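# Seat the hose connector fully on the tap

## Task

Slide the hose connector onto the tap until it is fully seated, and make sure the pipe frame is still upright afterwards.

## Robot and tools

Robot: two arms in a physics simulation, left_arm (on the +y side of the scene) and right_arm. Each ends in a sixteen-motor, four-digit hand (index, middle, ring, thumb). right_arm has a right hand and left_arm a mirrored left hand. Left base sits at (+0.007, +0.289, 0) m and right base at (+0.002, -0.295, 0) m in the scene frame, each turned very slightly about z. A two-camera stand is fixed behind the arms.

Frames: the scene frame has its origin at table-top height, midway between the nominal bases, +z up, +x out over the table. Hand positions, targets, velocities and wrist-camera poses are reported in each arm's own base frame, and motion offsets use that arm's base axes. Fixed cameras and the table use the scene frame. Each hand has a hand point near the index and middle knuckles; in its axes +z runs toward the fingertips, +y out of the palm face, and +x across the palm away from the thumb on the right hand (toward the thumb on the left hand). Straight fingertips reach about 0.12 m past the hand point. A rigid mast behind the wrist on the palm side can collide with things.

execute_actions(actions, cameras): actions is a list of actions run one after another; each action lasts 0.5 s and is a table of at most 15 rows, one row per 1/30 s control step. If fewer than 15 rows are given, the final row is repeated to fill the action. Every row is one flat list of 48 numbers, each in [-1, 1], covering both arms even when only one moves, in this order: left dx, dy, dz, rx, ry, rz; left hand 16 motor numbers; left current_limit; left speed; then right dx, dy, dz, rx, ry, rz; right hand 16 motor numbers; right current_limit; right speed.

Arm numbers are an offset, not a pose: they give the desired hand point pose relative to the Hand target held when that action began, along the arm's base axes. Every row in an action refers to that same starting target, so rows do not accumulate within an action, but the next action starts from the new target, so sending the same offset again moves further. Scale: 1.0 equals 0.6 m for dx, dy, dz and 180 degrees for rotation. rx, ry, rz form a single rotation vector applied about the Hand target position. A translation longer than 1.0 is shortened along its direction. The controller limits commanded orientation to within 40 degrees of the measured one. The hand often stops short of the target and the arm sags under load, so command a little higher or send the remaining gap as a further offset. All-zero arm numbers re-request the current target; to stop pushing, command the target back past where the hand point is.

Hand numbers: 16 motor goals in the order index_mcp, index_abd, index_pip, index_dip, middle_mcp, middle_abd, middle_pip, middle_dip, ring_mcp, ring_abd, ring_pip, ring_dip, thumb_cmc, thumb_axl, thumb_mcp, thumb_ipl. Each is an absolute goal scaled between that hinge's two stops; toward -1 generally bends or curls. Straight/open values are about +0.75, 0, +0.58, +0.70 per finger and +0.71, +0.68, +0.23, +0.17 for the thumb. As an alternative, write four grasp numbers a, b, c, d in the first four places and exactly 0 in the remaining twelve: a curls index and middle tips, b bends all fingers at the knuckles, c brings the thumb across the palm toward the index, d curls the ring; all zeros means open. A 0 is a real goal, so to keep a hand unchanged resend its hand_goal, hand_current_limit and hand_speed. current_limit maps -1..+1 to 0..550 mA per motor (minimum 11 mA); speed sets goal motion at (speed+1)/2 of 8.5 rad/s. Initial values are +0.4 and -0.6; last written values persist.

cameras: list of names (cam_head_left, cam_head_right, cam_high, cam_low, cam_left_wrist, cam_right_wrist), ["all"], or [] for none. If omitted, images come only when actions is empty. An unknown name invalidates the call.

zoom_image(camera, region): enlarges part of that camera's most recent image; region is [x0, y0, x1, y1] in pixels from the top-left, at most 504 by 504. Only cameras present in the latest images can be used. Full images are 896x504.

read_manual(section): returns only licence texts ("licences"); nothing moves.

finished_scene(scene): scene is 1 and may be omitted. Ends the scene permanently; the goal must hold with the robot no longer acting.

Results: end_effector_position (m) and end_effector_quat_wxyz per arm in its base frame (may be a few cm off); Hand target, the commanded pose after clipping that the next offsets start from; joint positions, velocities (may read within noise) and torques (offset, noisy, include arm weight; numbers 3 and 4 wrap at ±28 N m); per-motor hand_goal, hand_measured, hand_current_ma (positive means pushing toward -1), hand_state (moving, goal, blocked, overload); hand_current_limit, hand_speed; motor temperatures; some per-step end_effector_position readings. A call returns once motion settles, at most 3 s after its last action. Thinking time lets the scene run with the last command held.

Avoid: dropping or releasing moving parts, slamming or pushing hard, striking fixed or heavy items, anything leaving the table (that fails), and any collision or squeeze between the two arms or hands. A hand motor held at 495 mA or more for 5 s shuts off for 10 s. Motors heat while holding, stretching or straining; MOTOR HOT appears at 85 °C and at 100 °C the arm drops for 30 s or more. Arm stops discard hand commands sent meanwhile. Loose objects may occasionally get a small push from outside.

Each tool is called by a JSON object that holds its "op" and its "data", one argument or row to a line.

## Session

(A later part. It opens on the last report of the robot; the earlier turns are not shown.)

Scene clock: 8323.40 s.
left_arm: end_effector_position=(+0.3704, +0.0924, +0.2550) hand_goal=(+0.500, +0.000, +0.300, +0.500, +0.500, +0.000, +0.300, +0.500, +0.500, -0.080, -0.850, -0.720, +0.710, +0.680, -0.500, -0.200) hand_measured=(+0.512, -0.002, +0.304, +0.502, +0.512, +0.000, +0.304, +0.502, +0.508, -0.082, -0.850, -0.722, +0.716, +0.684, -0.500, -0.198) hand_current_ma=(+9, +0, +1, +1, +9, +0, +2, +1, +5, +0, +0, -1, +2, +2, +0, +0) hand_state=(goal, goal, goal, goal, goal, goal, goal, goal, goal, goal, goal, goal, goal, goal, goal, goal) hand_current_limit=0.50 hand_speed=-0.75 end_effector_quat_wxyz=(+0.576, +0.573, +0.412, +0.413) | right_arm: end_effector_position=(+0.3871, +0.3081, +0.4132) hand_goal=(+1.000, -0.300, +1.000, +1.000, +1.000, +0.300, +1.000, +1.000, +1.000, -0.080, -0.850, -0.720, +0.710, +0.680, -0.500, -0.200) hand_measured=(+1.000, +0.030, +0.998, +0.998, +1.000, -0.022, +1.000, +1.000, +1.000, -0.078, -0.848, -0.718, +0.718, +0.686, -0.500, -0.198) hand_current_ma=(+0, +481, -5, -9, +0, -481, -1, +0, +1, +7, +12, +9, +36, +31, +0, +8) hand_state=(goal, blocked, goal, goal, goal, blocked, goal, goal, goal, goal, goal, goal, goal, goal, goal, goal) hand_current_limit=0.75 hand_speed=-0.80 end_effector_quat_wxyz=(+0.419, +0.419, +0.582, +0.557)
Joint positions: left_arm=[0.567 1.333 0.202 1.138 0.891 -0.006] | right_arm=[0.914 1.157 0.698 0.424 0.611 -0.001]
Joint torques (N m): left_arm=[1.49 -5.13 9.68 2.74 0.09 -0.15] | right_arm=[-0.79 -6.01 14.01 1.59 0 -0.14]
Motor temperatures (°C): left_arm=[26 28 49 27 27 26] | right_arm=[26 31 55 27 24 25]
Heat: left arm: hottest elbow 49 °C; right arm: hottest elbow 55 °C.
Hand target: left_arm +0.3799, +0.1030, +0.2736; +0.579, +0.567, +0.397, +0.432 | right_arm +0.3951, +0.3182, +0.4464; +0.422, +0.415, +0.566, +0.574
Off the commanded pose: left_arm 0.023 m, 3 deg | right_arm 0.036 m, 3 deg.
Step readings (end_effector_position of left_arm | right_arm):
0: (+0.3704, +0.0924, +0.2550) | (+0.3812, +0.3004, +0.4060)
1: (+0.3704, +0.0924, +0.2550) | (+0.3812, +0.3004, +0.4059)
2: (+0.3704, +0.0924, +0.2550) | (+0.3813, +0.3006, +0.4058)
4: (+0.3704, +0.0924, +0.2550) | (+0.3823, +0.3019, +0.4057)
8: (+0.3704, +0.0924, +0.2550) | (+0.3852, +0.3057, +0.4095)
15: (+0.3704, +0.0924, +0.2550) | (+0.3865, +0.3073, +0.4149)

{"op": "execute_actions", "data": {
  "actions": [
    [[0,0,0,0,0,0, 0.5,0.0,0.3,0.5, 0.5,0.0,0.3,0.5, 0.5,-0.08,-0.85,-0.72, 0.71,0.68,-0.5,-0.2, 0.5,-0.75, 0.008,0.012,0.03,0,0,0, 1.0,-0.30,1.0,1.0, 1.0,0.30,1.0,1.0, 1.0,-0.08,-0.85,-0.72, 0.71,0.68,-0.5,-0.2, 0.75,-0.8]]
  ],
  "cameras": ["cam_high", "cam_low", "cam_right_wrist"]
}}

{"op": "zoom_image", "data": {
  "camera": "cam_high",
  "region": [370, 140, 500, 290]
}}

{"op": "zoom_image", "data": {
  "camera": "cam_low",
  "region": [360, 170, 490, 270]
}}

{"op": "zoom_image", "data": {
  "camera": "cam_right_wrist",
  "region": [290, 0, 510, 190]
}}

Scene clock: 8333.03 s.
left_arm: end_effector_position=(+0.3704, +0.0924, +0.2550) hand_goal=(+0.500, +0.000, +0.300, +0.500, +0.500, +0.000, +0.300, +0.500, +0.500, -0.080, -0.850, -0.720, +0.710, +0.680, -0.500, -0.200) hand_measured=(+0.512, -0.002, +0.304, +0.502, +0.512, +0.000, +0.304, +0.502, +0.508, -0.082, -0.850, -0.722, +0.716, +0.684, -0.500, -0.198) hand_current_ma=(+9, +0, +1, +1, +9, +0, +2, +1, +5, +0, +0, -1, +2, +2, +0, +0) hand_state=(goal, goal, goal, goal, goal, goal, goal, goal, goal, goal, goal, goal, goal, goal, goal, goal) hand_current_limit=0.50 hand_speed=-0.75 end_effector_quat_wxyz=(+0.576, +0.573, +0.412, +0.413) | right_arm: end_effector_position=(+0.3931, +0.3159, +0.4305) hand_goal=(+1.000, -0.300, +1.000, +1.000, +1.000, +0.300, +1.000, +1.000, +1.000, -0.080, -0.850, -0.720, +0.710, +0.680, -0.500, -0.200) hand_measured=(+1.000, +0.030, +0.998, +0.998, +1.000, -0.022, +1.000, +1.000, +1.000, -0.078, -0.848, -0.718, +0.718, +0.686, -0.500, -0.198) hand_current_ma=(+0, +481, -5, -9, +0, -481, -1, +0, +1, +7, +12, +9, +36, +31, +0, +8) hand_state=(goal, blocked, goal, goal, goal, blocked, goal, goal, goal, goal, goal, goal, goal, goal, goal, goal) hand_current_limit=0.75 hand_speed=-0.80 end_effector_quat_wxyz=(+0.419, +0.419, +0.582, +0.557)
Joint positions: left_arm=[0.567 1.333 0.202 1.138 0.891 -0.006] | right_arm=[0.914 1.162 0.752 0.375 0.611 -0.001]
Joint torques (N m): left_arm=[1.38 -5.42 9.73 2.88 0.08 -0.11] | right_arm=[-0.67 -6.3 14.22 1.59 0.06 -0.14]
Motor temperatures (°C): left_arm=[26 28 49 27 27 26] | right_arm=[26 31 55 27 24 25]
Heat: left arm: hottest elbow 49 °C; right arm: hottest elbow 55 °C.
Hand target: left_arm +0.3799, +0.1030, +0.2736; +0.579, +0.567, +0.397, +0.432 | right_arm +0.3999, +0.3254, +0.4643; +0.422, +0.415, +0.566, +0.574
Off the commanded pose: left_arm 0.023 m, 3 deg | right_arm 0.036 m, 3 deg.
Step readings (end_effector_position of left_arm | right_arm):
0: (+0.3704, +0.0924, +0.2550) | (+0.3871, +0.3081, +0.4132)
1: (+0.3704, +0.0924, +0.2550) | (+0.3872, +0.3082, +0.4133)
2: (+0.3704, +0.0924, +0.2550) | (+0.3875, +0.3086, +0.4134)
4: (+0.3704, +0.0924, +0.2550) | (+0.3888, +0.3104, +0.4148)
8: (+0.3704, +0.0924, +0.2550) | (+0.3910, +0.3131, +0.4245)
15: (+0.3704, +0.0924, +0.2550) | (+0.3921, +0.3146, +0.4334)
camera_calibration:
cam_right_wrist: T_world_to_cam=[[0.204938, -0.727143, 0.655182, -0.105572], [-0.598914, -0.622606, -0.503651, 0.60154], [0.774146, -0.289181, -0.563091, 0.157932], [0, 0, 0, 1]] pos_world=[0.259644, 0.343427, 0.461065]
Images, in order (width x height): cam_high 896x504, cam_low 896x504, cam_right_wrist 896x504.

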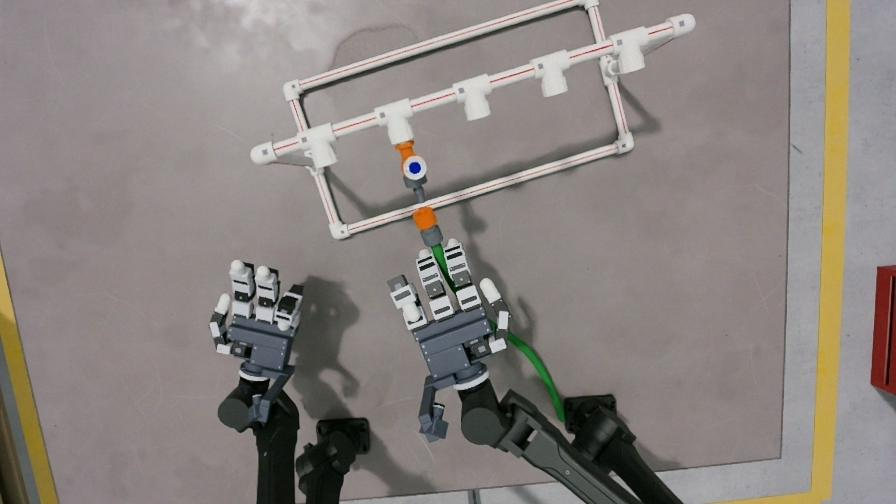

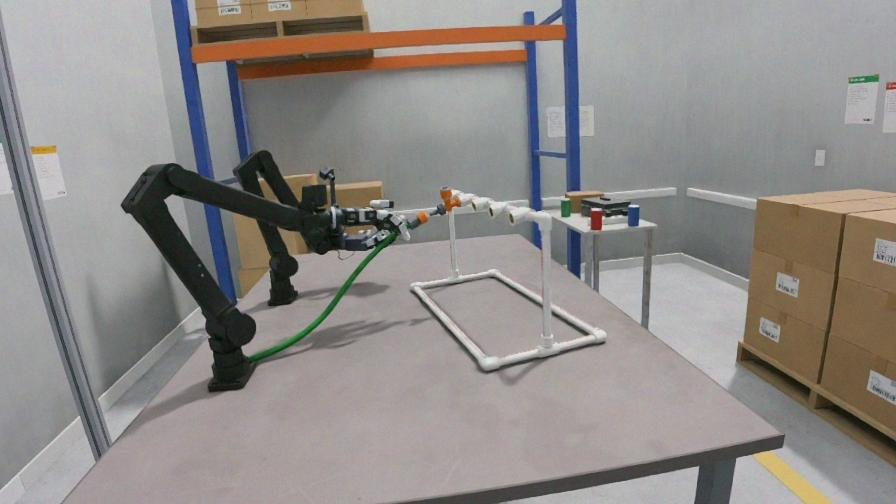

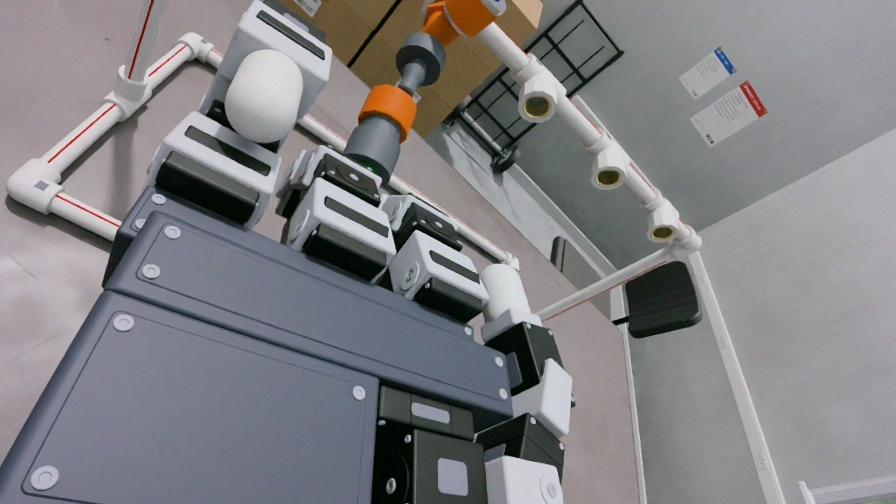

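Scaled by 3.360.

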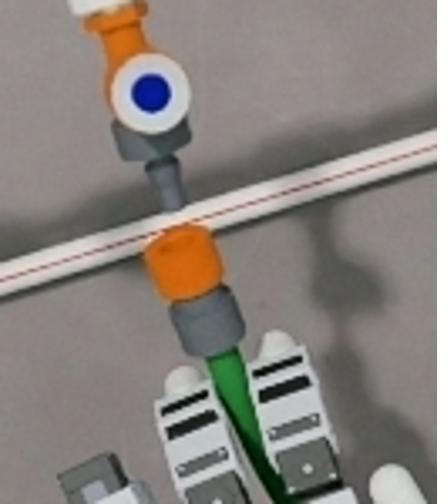

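Scaled by 3.877.

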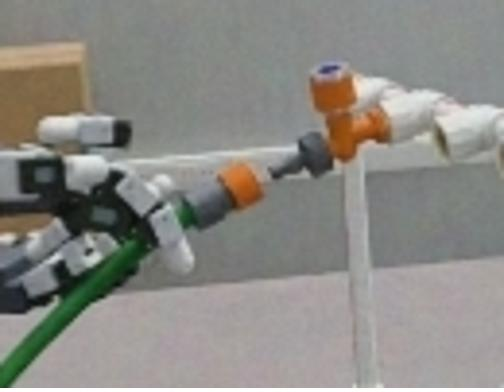

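Scaled by 2.291.

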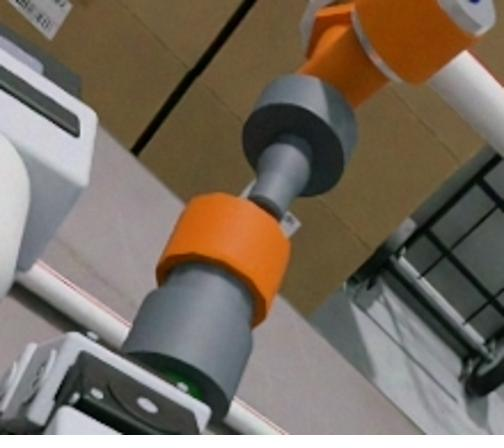

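{"op": "execute_actions", "data": {
  "actions": [
    [[0,0,0,0,0,0, 0.5,0.0,0.3,0.5, 0.5,0.0,0.3,0.5, 0.5,-0.08,-0.85,-0.72, 0.71,0.68,-0.5,-0.2, 0.5,-0.75, 0.028,0.007,0.012,0,0,0, 1.0,-0.30,1.0,1.0, 1.0,0.30,1.0,1.0, 1.0,-0.08,-0.85,-0.72, 0.71,0.68,-0.5,-0.2, 0.75,-0.8]]
  ],
  "cameras": ["cam_high", "cam_low", "cam_right_wrist"]
}}

{"op": "zoom_image", "data": {
  "camera": "cam_high",
  "region": [370, 140, 500, 290]
}}

{"op": "zoom_image", "data": {
  "camera": "cam_low",
  "region": [360, 170, 490, 270]
}}

{"op": "zoom_image", "data": {
  "camera": "cam_right_wrist",
  "region": [290, 0, 510, 190]
}}

Scene clock: 8348.33 s.
left_arm: end_effector_position=(+0.3704, +0.0924, +0.2550) hand_goal=(+0.500, +0.000, +0.300, +0.500, +0.500, +0.000, +0.300, +0.500, +0.500, -0.080, -0.850, -0.720, +0.710, +0.680, -0.500, -0.200) hand_measured=(+0.512, -0.002, +0.304, +0.502, +0.512, +0.000, +0.304, +0.502, +0.508, -0.082, -0.850, -0.722, +0.716, +0.684, -0.500, -0.198) hand_current_ma=(+9, +0, +1, +1, +9, +0, +2, +1, +5, +0, +0, -1, +2, +2, +0, +0) hand_state=(goal, goal, goal, goal, goal, goal, goal, goal, goal, goal, goal, goal, goal, goal, goal, goal) hand_current_limit=0.50 hand_speed=-0.75 end_effector_quat_wxyz=(+0.576, +0.573, +0.412, +0.413) | right_arm: end_effector_position=(+0.4057, +0.3237, +0.4360) hand_goal=(+1.000, -0.300, +1.000, +1.000, +1.000, +0.300, +1.000, +1.000, +1.000, -0.080, -0.850, -0.720, +0.710, +0.680, -0.500, -0.200) hand_measured=(+1.000, +0.030, +1.000, +0.998, +1.000, -0.022, +1.000, +1.000, +1.000, -0.078, -0.848, -0.718, +0.718, +0.686, -0.500, -0.198) hand_current_ma=(+0, +481, -4, -9, +0, -481, +0, +0, +1, +7, +12, +9, +36, +31, +0, +8) hand_state=(goal, blocked, goal, goal, goal, blocked, goal, goal, goal, goal, goal, goal, goal, goal, goal, goal) hand_current_limit=0.75 hand_speed=-0.80 end_effector_quat_wxyz=(+0.416, +0.417, +0.585, +0.558)
Joint positions: left_arm=[0.567 1.333 0.202 1.138 0.891 -0.006] | right_arm=[0.898 1.192 0.792 0.362 0.586 -0.001]
Joint torques (N m): left_arm=[1.08 -5.01 9.7 2.77 0.1 -0.13] | right_arm=[-1.44 -6.65 14.5 1.59 -0.03 -0.14]
Motor temperatures (°C): left_arm=[26 28 49 27 27 26] | right_arm=[26 31 60 27 24 25]
Heat: left arm: hottest elbow 49 °C; right arm: hottest elbow 60 °C.
Hand target: left_arm +0.3799, +0.1030, +0.2736; +0.579, +0.567, +0.397, +0.432 | right_arm +0.4168, +0.3296, +0.4714; +0.422, +0.415, +0.566, +0.574
Off the commanded pose: left_arm 0.023 m, 3 deg | right_arm 0.038 m, 3 deg.
Step readings (end_effector_position of left_arm | right_arm):
0: (+0.3704, +0.0924, +0.2550) | (+0.3931, +0.3159, +0.4305)
1: (+0.3704, +0.0924, +0.2550) | (+0.3932, +0.3160, +0.4307)
2: (+0.3704, +0.0924, +0.2550) | (+0.3933, +0.3170, +0.4307)
4: (+0.3704, +0.0924, +0.2550) | (+0.3955, +0.3190, +0.4315)
8: (+0.3704, +0.0924, +0.2550) | (+0.4020, +0.3235, +0.4347)
15: (+0.3704, +0.0924, +0.2550) | (+0.4055, +0.3234, +0.4364)
camera_calibration:
cam_right_wrist: T_world_to_cam=[[0.212544, -0.724406, 0.65579, -0.110359], [-0.594902, -0.628342, -0.501276, 0.615872], [0.775188, -0.283588, -0.564501, 0.151945], [0, 0, 0, 1]] pos_world=[0.272054, 0.350124, 0.466867]
Images, in order (width x height): cam_high 896x504, cam_low 896x504, cam_right_wrist 896x504.

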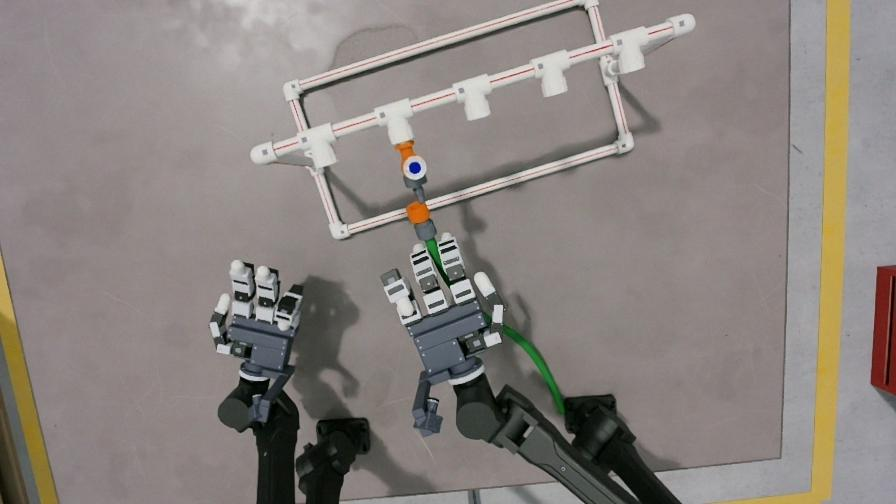

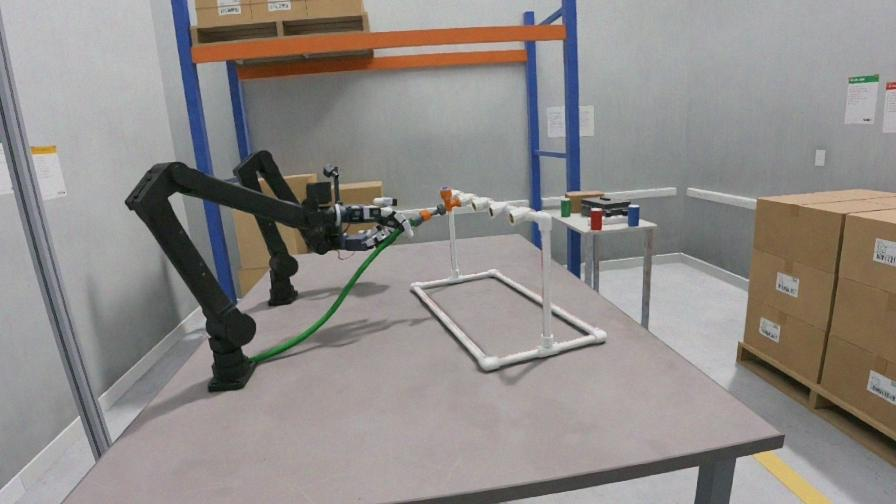

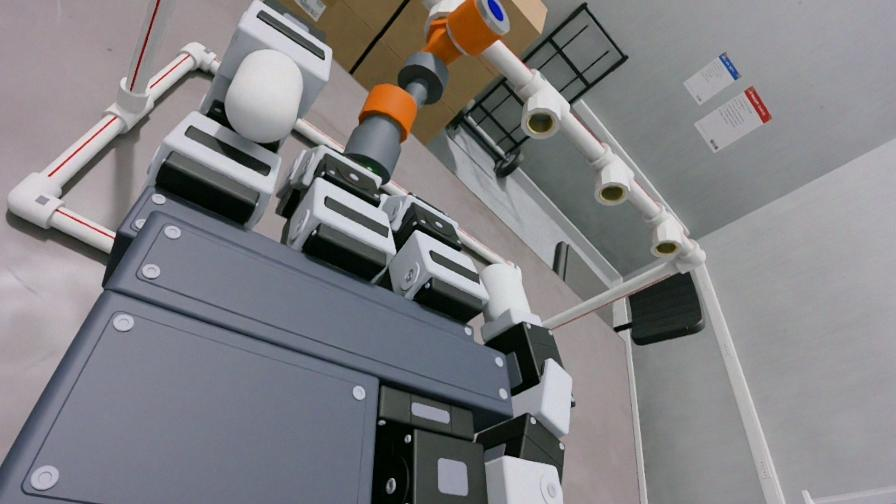

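Scaled by 3.360.

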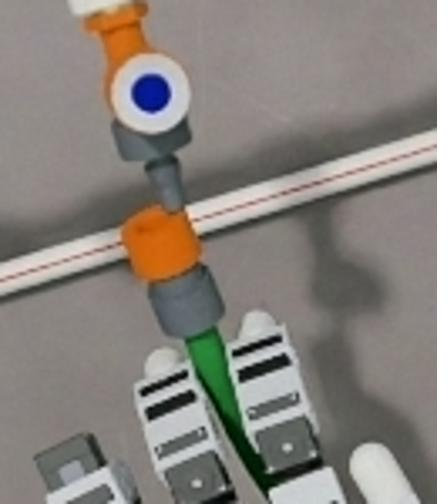

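Scaled by 3.877.

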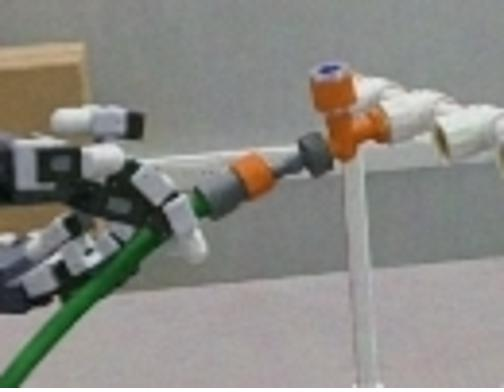

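Scaled by 2.291.

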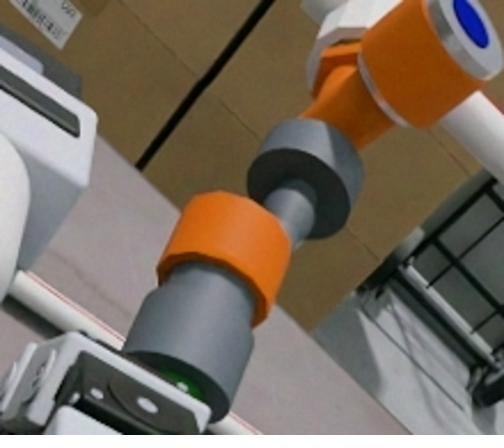

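{"op": "execute_actions", "data": {
  "actions": [
    [[0,0,0,0,0,0, 0.5,0.0,0.3,0.5, 0.5,0.0,0.3,0.5, 0.5,-0.08,-0.85,-0.72, 0.71,0.68,-0.5,-0.2, 0.5,-0.75, -0.007,-0.027,-0.003,0,0,0, 1.0,-0.30,1.0,1.0, 1.0,0.30,1.0,1.0, 1.0,-0.08,-0.85,-0.72, 0.71,0.68,-0.5,-0.2, 0.75,-0.8]]
  ],
  "cameras": ["cam_high", "cam_low", "cam_right_wrist"]
}}

{"op": "zoom_image", "data": {
  "camera": "cam_high",
  "region": [370, 140, 500, 290]
}}

{"op": "zoom_image", "data": {
  "camera": "cam_right_wrist",
  "region": [290, 0, 510, 190]
}}

Scene clock: 8368.23 s.
left_arm: end_effector_position=(+0.3704, +0.0924, +0.2550) hand_goal=(+0.500, +0.000, +0.300, +0.500, +0.500, +0.000, +0.300, +0.500, +0.500, -0.080, -0.850, -0.720, +0.710, +0.680, -0.500, -0.200) hand_measured=(+0.512, -0.002, +0.304, +0.502, +0.512, +0.000, +0.304, +0.502, +0.508, -0.082, -0.850, -0.722, +0.716, +0.684, -0.500, -0.198) hand_current_ma=(+9, +0, +1, +1, +9, +0, +2, +1, +5, +0, +0, -1, +2, +2, +0, +0) hand_state=(goal, goal, goal, goal, goal, goal, goal, goal, goal, goal, goal, goal, goal, goal, goal, goal) hand_current_limit=0.50 hand_speed=-0.75 end_effector_quat_wxyz=(+0.576, +0.573, +0.412, +0.413) | right_arm: end_effector_position=(+0.4089, +0.3235, +0.4337) hand_goal=(+1.000, -0.300, +1.000, +1.000, +1.000, +0.300, +1.000, +1.000, +1.000, -0.080, -0.850, -0.720, +0.710, +0.680, -0.500, -0.200) hand_measured=(+1.000, +0.030, +1.000, +0.998, +1.000, -0.022, +1.000, +1.000, +1.000, -0.078, -0.848, -0.718, +0.718, +0.686, -0.500, -0.198) hand_current_ma=(+0, +481, +0, -9, +1, -481, +0, +0, +1, +7, +12, +9, +36, +31, +0, +8) hand_state=(goal, blocked, goal, goal, goal, blocked, goal, goal, goal, goal, goal, goal, goal, goal, goal, goal) hand_current_limit=0.75 hand_speed=-0.80 end_effector_quat_wxyz=(+0.413, +0.414, +0.591, +0.556)
Joint positions: left_arm=[0.567 1.333 0.202 1.138 0.891 -0.006] | right_arm=[0.887 1.192 0.792 0.351 0.566 -0.001]
Joint torques (N m): left_arm=[1.49 -5.19 9.69 2.84 0.08 -0.15] | right_arm=[-2.08 -9.29 12.08 1.87 0.03 -0.14]
Motor temperatures (°C): left_arm=[26 28 49 27 27 26] | right_arm=[26 31 62 27 24 25]
Heat: left arm: hottest elbow 49 °C; right arm: hottest elbow 62 °C.
Hand target: left_arm +0.3799, +0.1030, +0.2736; +0.579, +0.567, +0.397, +0.432 | right_arm +0.4126, +0.3133, +0.4696; +0.422, +0.415, +0.566, +0.574
Off the commanded pose: left_arm 0.023 m, 3 deg | right_arm 0.038 m, 4 deg.
Step readings (end_effector_position of left_arm | right_arm):
0: (+0.3704, +0.0924, +0.2550) | (+0.4057, +0.3237, +0.4360)
1: (+0.3704, +0.0924, +0.2550) | (+0.4057, +0.3238, +0.4360)
2: (+0.3704, +0.0924, +0.2550) | (+0.4059, +0.3239, +0.4360)
4: (+0.3704, +0.0924, +0.2550) | (+0.4068, +0.3240, +0.4355)
8: (+0.3704, +0.0924, +0.2550) | (+0.4086, +0.3235, +0.4339)
15: (+0.3704, +0.0924, +0.2550) | (+0.4089, +0.3235, +0.4337)
camera_calibration:
cam_right_wrist: T_world_to_cam=[[0.224256, -0.717209, 0.659788, -0.118437], [-0.592496, -0.637873, -0.492003, 0.614532], [0.77373, -0.280587, -0.56799, 0.149268], [0, 0, 0, 1]] pos_world=[0.275175, 0.348932, 0.465278]
Images, in order (width x height): cam_high 896x504, cam_low 896x504, cam_right_wrist 896x504.

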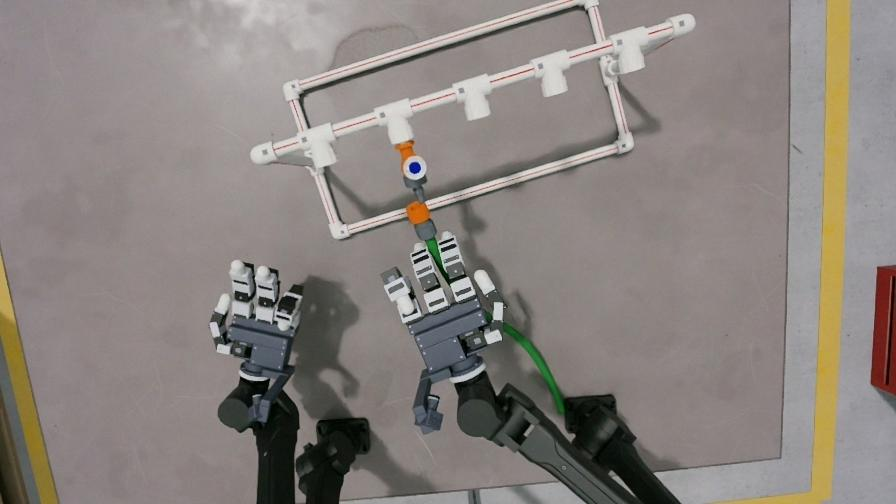

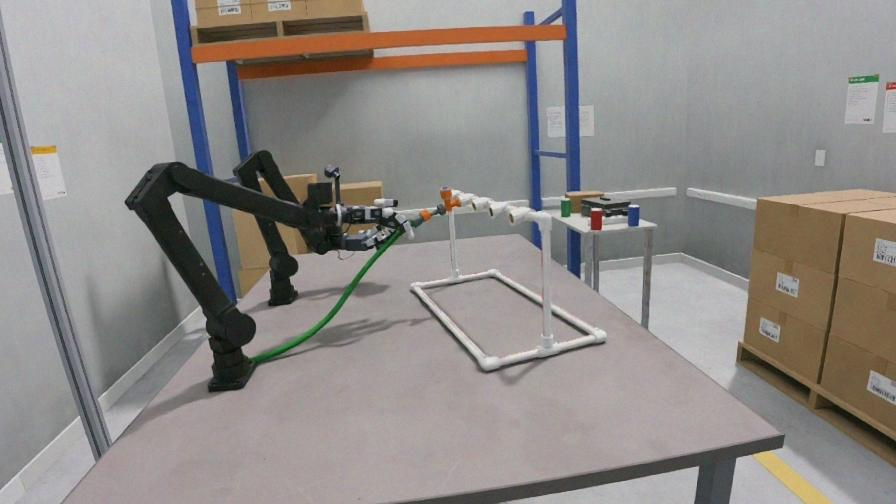

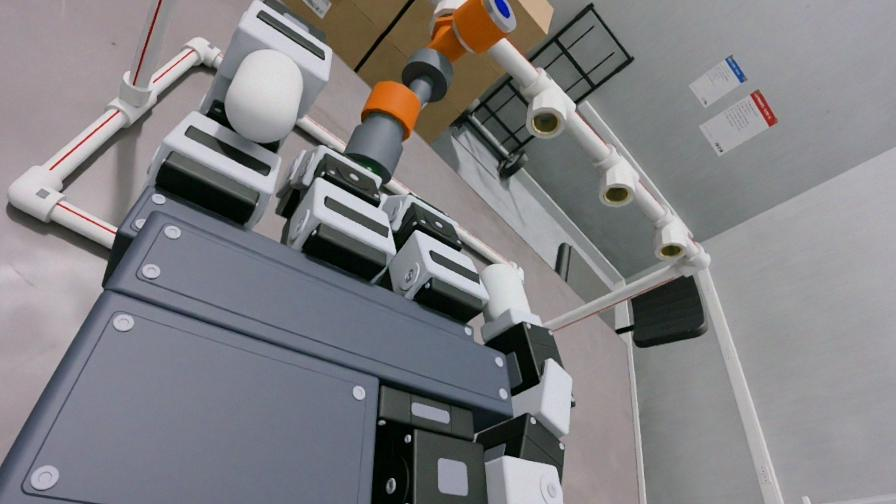

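Scaled by 3.360.

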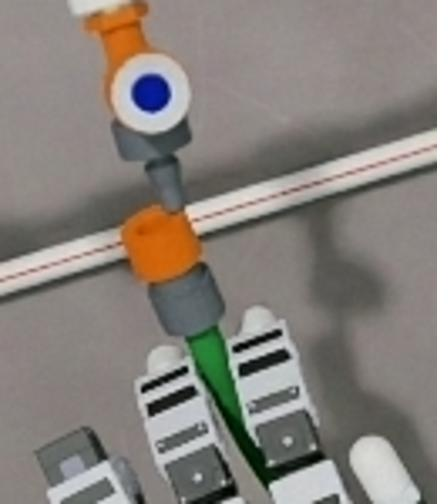

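Scaled by 2.291.

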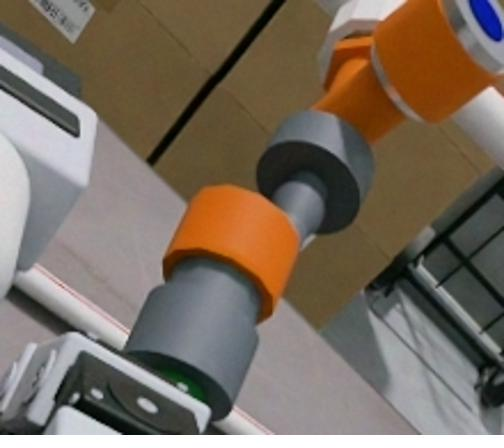

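{"op": "zoom_image", "data": {
  "camera": "cam_low",
  "region": [400, 185, 470, 240]
}}

{"op": "zoom_image", "data": {
  "camera": "cam_high",
  "region": [390, 170, 450, 250]
}}

{"op": "zoom_image", "data": {
  "camera": "cam_right_wrist",
  "region": [340, 40, 460, 150]
}}

Scaled by 7.200.

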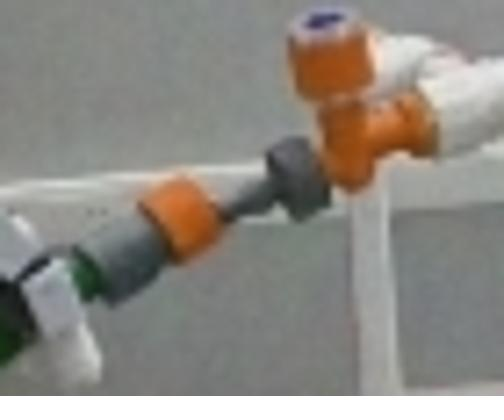

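Scaled by 6.300.

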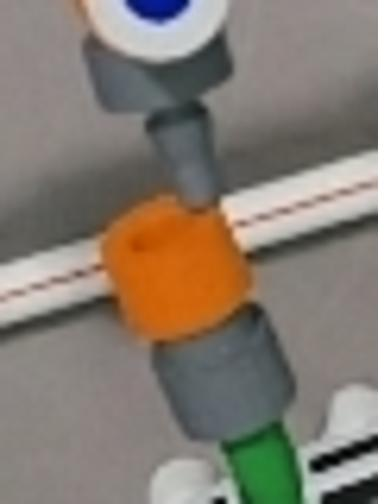

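Scaled by 4.200.

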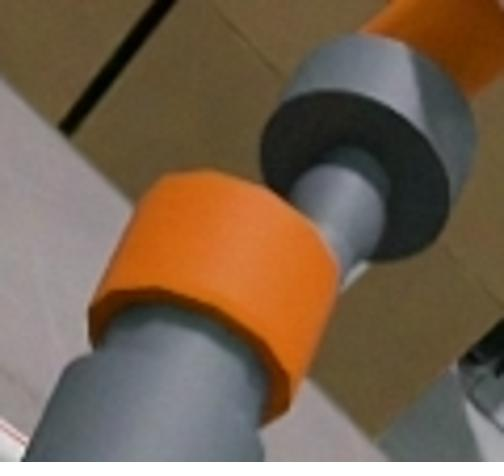

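{"op": "execute_actions", "data": {
  "actions": [
    [[0,0,0,0,0,0, 0.5,0.0,0.3,0.5, 0.5,0.0,0.3,0.5, 0.5,-0.08,-0.85,-0.72, 0.71,0.68,-0.5,-0.2, 0.5,-0.75, -0.025,-0.008,-0.008,0,0,0, 1.0,-0.30,1.0,1.0, 1.0,0.30,1.0,1.0, 1.0,-0.08,-0.85,-0.72, 0.71,0.68,-0.5,-0.2, 0.75,-0.8]]
  ],
  "cameras": ["cam_high", "cam_low", "cam_right_wrist"]
}}

{"op": "zoom_image", "data": {
  "camera": "cam_high",
  "region": [390, 170, 450, 250]
}}

{"op": "zoom_image", "data": {
  "camera": "cam_right_wrist",
  "region": [340, 40, 460, 150]
}}

{"op": "zoom_image", "data": {
  "camera": "cam_low",
  "region": [400, 185, 470, 240]
}}

Scene clock: 8396.03 s.
left_arm: end_effector_position=(+0.3704, +0.0924, +0.2550) hand_goal=(+0.500, +0.000, +0.300, +0.500, +0.500, +0.000, +0.300, +0.500, +0.500, -0.080, -0.850, -0.720, +0.710, +0.680, -0.500, -0.200) hand_measured=(+0.512, -0.002, +0.304, +0.502, +0.512, +0.000, +0.304, +0.502, +0.508, -0.082, -0.850, -0.722, +0.716, +0.684, -0.500, -0.198) hand_current_ma=(+9, +0, +1, +1, +9, +0, +2, +1, +5, +0, +0, -1, +2, +2, +0, +0) hand_state=(goal, goal, goal, goal, goal, goal, goal, goal, goal, goal, goal, goal, goal, goal, goal, goal) hand_current_limit=0.50 hand_speed=-0.75 end_effector_quat_wxyz=(+0.576, +0.573, +0.412, +0.413) | right_arm: end_effector_position=(+0.4035, +0.3139, +0.4479) hand_goal=(+1.000, -0.300, +1.000, +1.000, +1.000, +0.300, +1.000, +1.000, +1.000, -0.080, -0.850, -0.720, +0.710, +0.680, -0.500, -0.200) hand_measured=(+1.000, +0.030, +1.000, +0.998, +1.000, -0.022, +1.000, +1.000, +1.000, -0.078, -0.848, -0.718, +0.718, +0.686, -0.500, -0.198) hand_current_ma=(+1, +481, +0, -7, +2, -481, +0, +0, +1, +7, +12, +9, +36, +31, +0, +8) hand_state=(goal, blocked, goal, goal, goal, blocked, goal, goal, goal, goal, goal, goal, goal, goal, goal, goal) hand_current_limit=0.75 hand_speed=-0.80 end_effector_quat_wxyz=(+0.418, +0.418, +0.577, +0.563)
Joint positions: left_arm=[0.567 1.333 0.202 1.138 0.891 -0.006] | right_arm=[0.888 1.162 0.792 0.351 0.582 -0.001]
Joint torques (N m): left_arm=[1.61 -5.13 9.77 2.78 0.09 -0.14] | right_arm=[-0.5 -9.05 9.72 2 0.21 -0.13]
Motor temperatures (°C): left_arm=[26 28 49 27 27 26] | right_arm=[26 32 60 27 24 25]
Heat: left arm: hottest elbow 49 °C; right arm: hottest elbow 60 °C.
Hand target: left_arm +0.3799, +0.1030, +0.2736; +0.579, +0.567, +0.397, +0.432 | right_arm +0.3976, +0.3085, +0.4650; +0.422, +0.415, +0.566, +0.574
Off the commanded pose: left_arm 0.023 m, 3 deg | right_arm 0.019 m, 2 deg.
Step readings (end_effector_position of left_arm | right_arm):
0: (+0.3704, +0.0924, +0.2550) | (+0.4089, +0.3235, +0.4337)
1: (+0.3704, +0.0924, +0.2550) | (+0.4089, +0.3235, +0.4337)
2: (+0.3704, +0.0924, +0.2550) | (+0.4087, +0.3232, +0.4341)
4: (+0.3704, +0.0924, +0.2550) | (+0.4084, +0.3219, +0.4354)
8: (+0.3704, +0.0924, +0.2550) | (+0.4061, +0.3173, +0.4417)
15: (+0.3704, +0.0924, +0.2550) | (+0.4035, +0.3141, +0.4479)
camera_calibration:
cam_right_wrist: T_world_to_cam=[[0.20048, -0.735199, 0.647526, -0.112798], [-0.592733, -0.617275, -0.517338, 0.617176], [0.780048, -0.280094, -0.559528, 0.152308], [0, 0, 0, 1]] pos_world=[0.269627, 0.3407, 0.477548]
Images, in order (width x height): cam_high 896x504, cam_low 896x504, cam_right_wrist 896x504.

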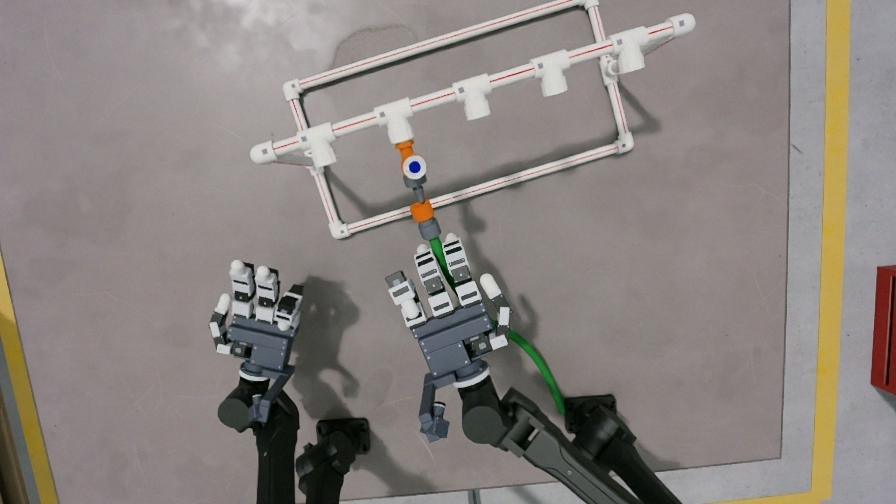

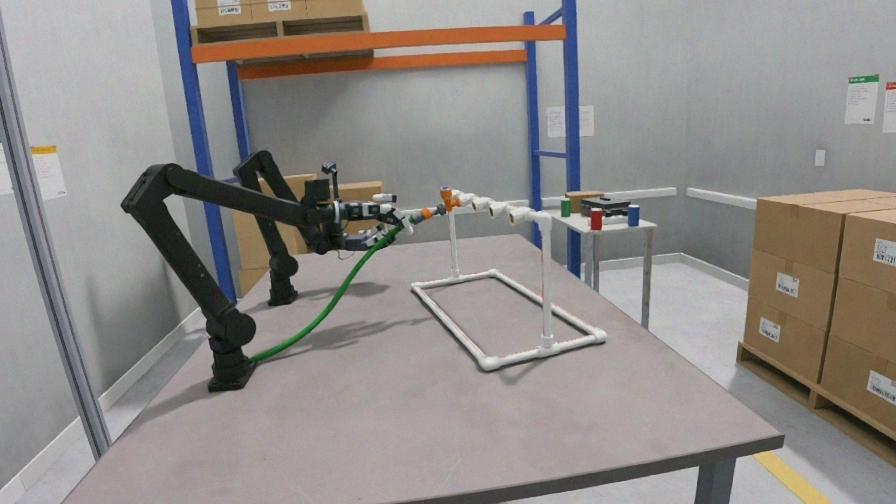

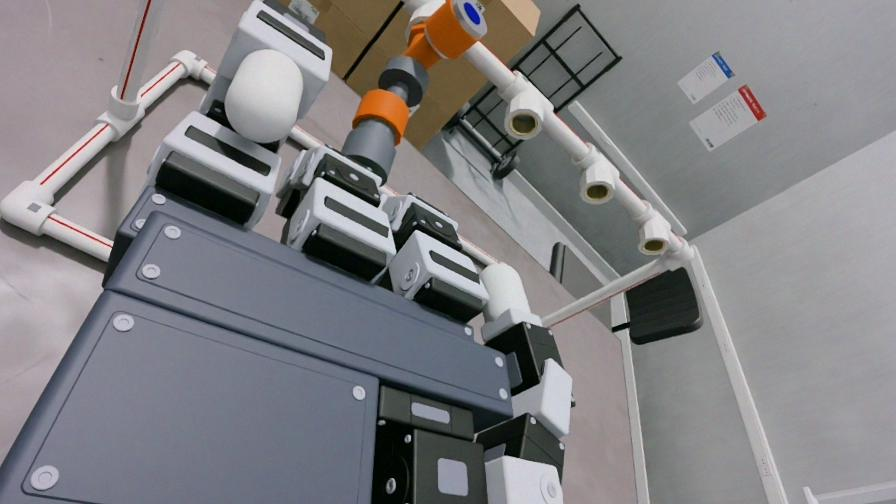

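Scaled by 6.300.

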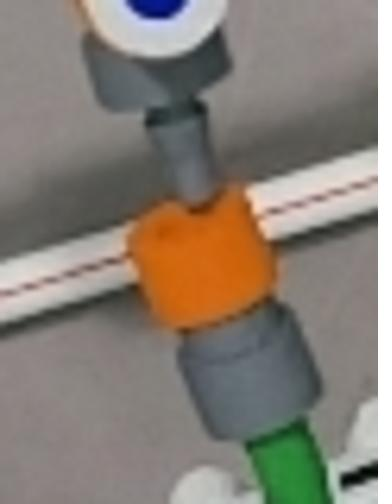

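Scaled by 4.200.

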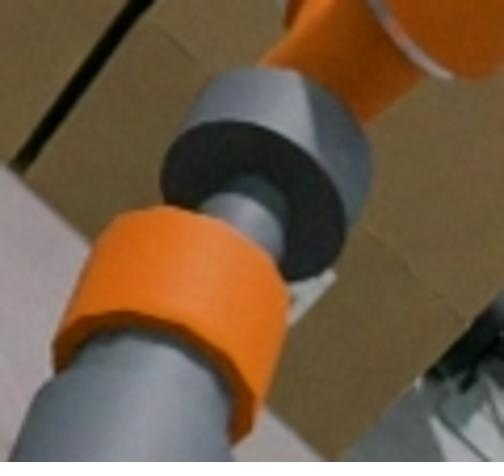

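Scaled by 7.200.

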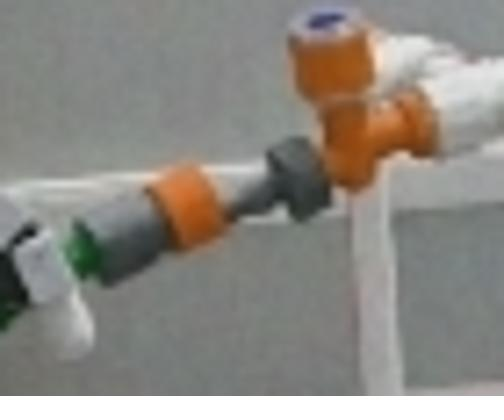

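{"op": "zoom_image", "data": {
  "camera": "cam_high",
  "region": [405, 185, 440, 225]
}}

{"op": "zoom_image", "data": {
  "camera": "cam_low",
  "region": [415, 200, 450, 230]
}}

Scaled by 12.600.

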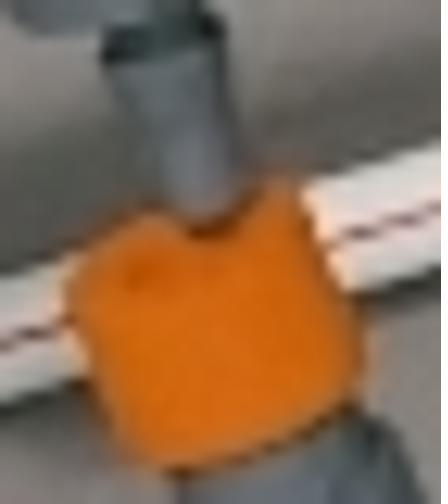

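Scaled by 14.400.

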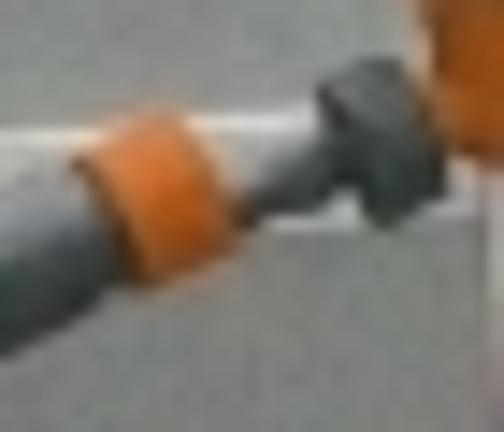

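{"op": "execute_actions", "data": {
  "actions": [
    [[0,0,0,0,0,0, 0.5,0.0,0.3,0.5, 0.5,0.0,0.3,0.5, 0.5,-0.08,-0.85,-0.72, 0.71,0.68,-0.5,-0.2, 0.5,-0.75, 0.04,0.0075,0.02,0,0,0, 1.0,-0.30,1.0,1.0, 1.0,0.30,1.0,1.0, 1.0,-0.08,-0.85,-0.72, 0.71,0.68,-0.5,-0.2, 0.75,-0.8]]
  ],
  "cameras": ["cam_high", "cam_low", "cam_right_wrist"]
}}

{"op": "zoom_image", "data": {
  "camera": "cam_high",
  "region": [390, 170, 450, 250]
}}

{"op": "zoom_image", "data": {
  "camera": "cam_right_wrist",
  "region": [340, 40, 460, 150]
}}

{"op": "zoom_image", "data": {
  "camera": "cam_low",
  "region": [400, 185, 470, 240]
}}

Scene clock: 8434.87 s.
left_arm: end_effector_position=(+0.3704, +0.0924, +0.2550) hand_goal=(+0.500, +0.000, +0.300, +0.500, +0.500, +0.000, +0.300, +0.500, +0.500, -0.080, -0.850, -0.720, +0.710, +0.680, -0.500, -0.200) hand_measured=(+0.512, -0.002, +0.304, +0.502, +0.512, +0.000, +0.304, +0.502, +0.508, -0.082, -0.850, -0.722, +0.716, +0.684, -0.500, -0.198) hand_current_ma=(+9, +0, +1, +1, +9, +0, +2, +1, +5, +0, +0, -1, +2, +2, +0, +0) hand_state=(goal, goal, goal, goal, goal, goal, goal, goal, goal, goal, goal, goal, goal, goal, goal, goal) hand_current_limit=0.50 hand_speed=-0.75 end_effector_quat_wxyz=(+0.576, +0.573, +0.412, +0.413) | right_arm: end_effector_position=(+0.4093, +0.3136, +0.4438) hand_goal=(+1.000, -0.300, +1.000, +1.000, +1.000, +0.300, +1.000, +1.000, +1.000, -0.080, -0.850, -0.720, +0.710, +0.680, -0.500, -0.200) hand_measured=(+1.000, +0.030, +1.000, +1.000, +1.000, -0.022, +1.000, +1.000, +1.000, -0.078, -0.848, -0.718, +0.718, +0.686, -0.500, -0.198) hand_current_ma=(+1, +481, +0, -2, +1, -481, +0, +0, +1, +7, +12, +9, +36, +31, +0, +8) hand_state=(goal, blocked, goal, goal, goal, blocked, goal, goal, goal, goal, goal, goal, goal, goal, goal, goal) hand_current_limit=0.75 hand_speed=-0.80 end_effector_quat_wxyz=(+0.412, +0.414, +0.587, +0.560)
Joint positions: left_arm=[0.567 1.333 0.202 1.138 0.891 -0.006] | right_arm=[0.869 1.163 0.792 0.333 0.546 -0.001]
Joint torques (N m): left_arm=[1.14 -5.19 9.66 2.73 0.08 -0.16] | right_arm=[-2.02 -6.53 13.97 1.87 0.09 -0.13]
Motor temperatures (°C): left_arm=[26 28 49 27 27 26] | right_arm=[26 32 56 27 24 25]
Heat: left arm: hottest elbow 49 °C; right arm: hottest elbow 56 °C.
Hand target: left_arm +0.3799, +0.1030, +0.2736; +0.579, +0.567, +0.397, +0.432 | right_arm +0.4215, +0.3132, +0.4768; +0.422, +0.415, +0.566, +0.574
Off the commanded pose: left_arm 0.023 m, 3 deg | right_arm 0.035 m, 3 deg.
Step readings (end_effector_position of left_arm | right_arm):
0: (+0.3704, +0.0924, +0.2550) | (+0.4035, +0.3139, +0.4479)
1: (+0.3704, +0.0924, +0.2550) | (+0.4035, +0.3139, +0.4479)
2: (+0.3704, +0.0924, +0.2550) | (+0.4034, +0.3147, +0.4477)
4: (+0.3704, +0.0924, +0.2550) | (+0.4041, +0.3158, +0.4469)
8: (+0.3704, +0.0924, +0.2550) | (+0.4082, +0.3138, +0.4446)
15: (+0.3704, +0.0924, +0.2550) | (+0.4093, +0.3135, +0.4438)
camera_calibration:
cam_right_wrist: T_world_to_cam=[[0.221466, -0.722743, 0.654672, -0.127215], [-0.588168, -0.634484, -0.501487, 0.614767], [0.777825, -0.273995, -0.565611, 0.147072], [0, 0, 0, 1]] pos_world=[0.275364, 0.338413, 0.474767]
Images, in order (width x height): cam_high 896x504, cam_low 896x504, cam_right_wrist 896x504.

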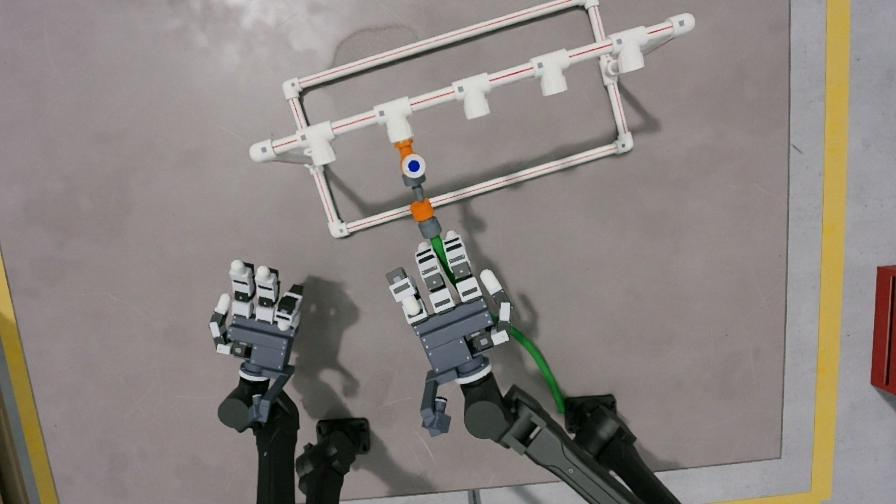

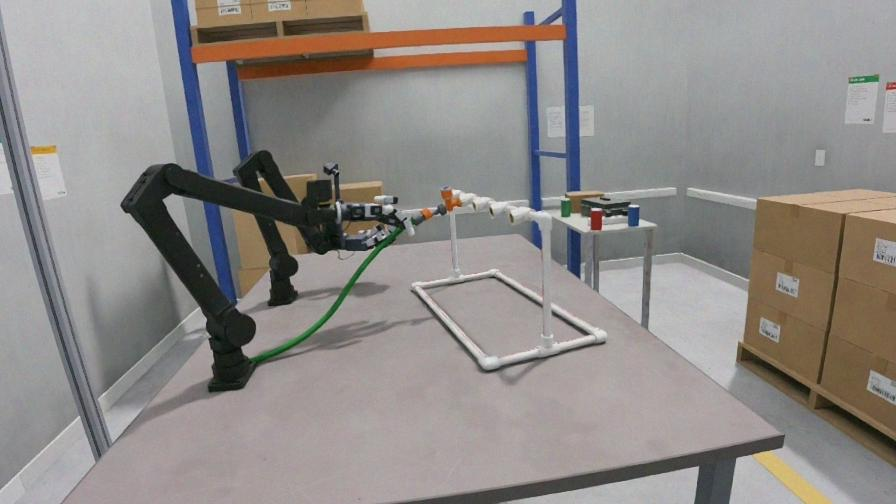

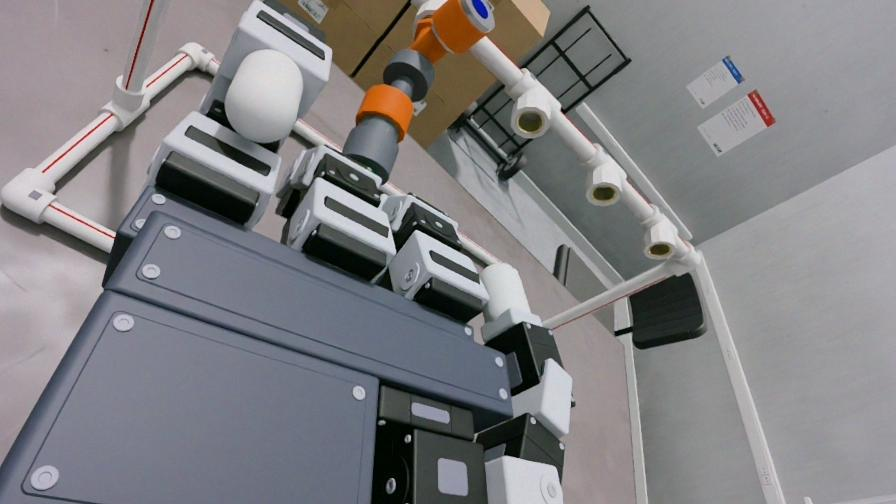

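Scaled by 6.300.

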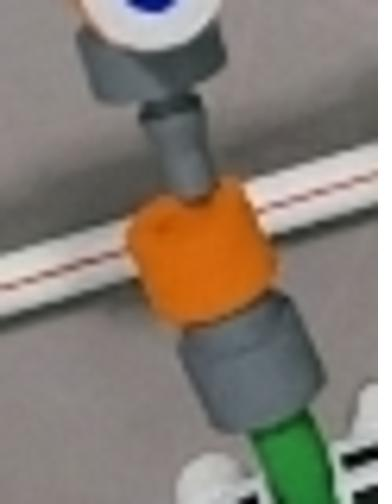

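Scaled by 4.200.

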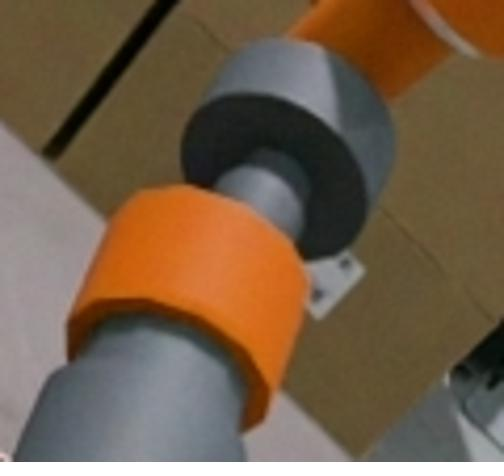

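Scaled by 7.200.

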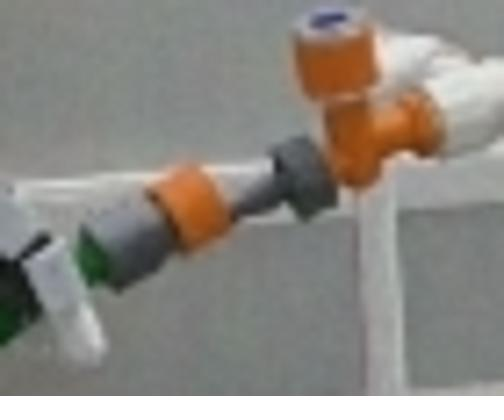

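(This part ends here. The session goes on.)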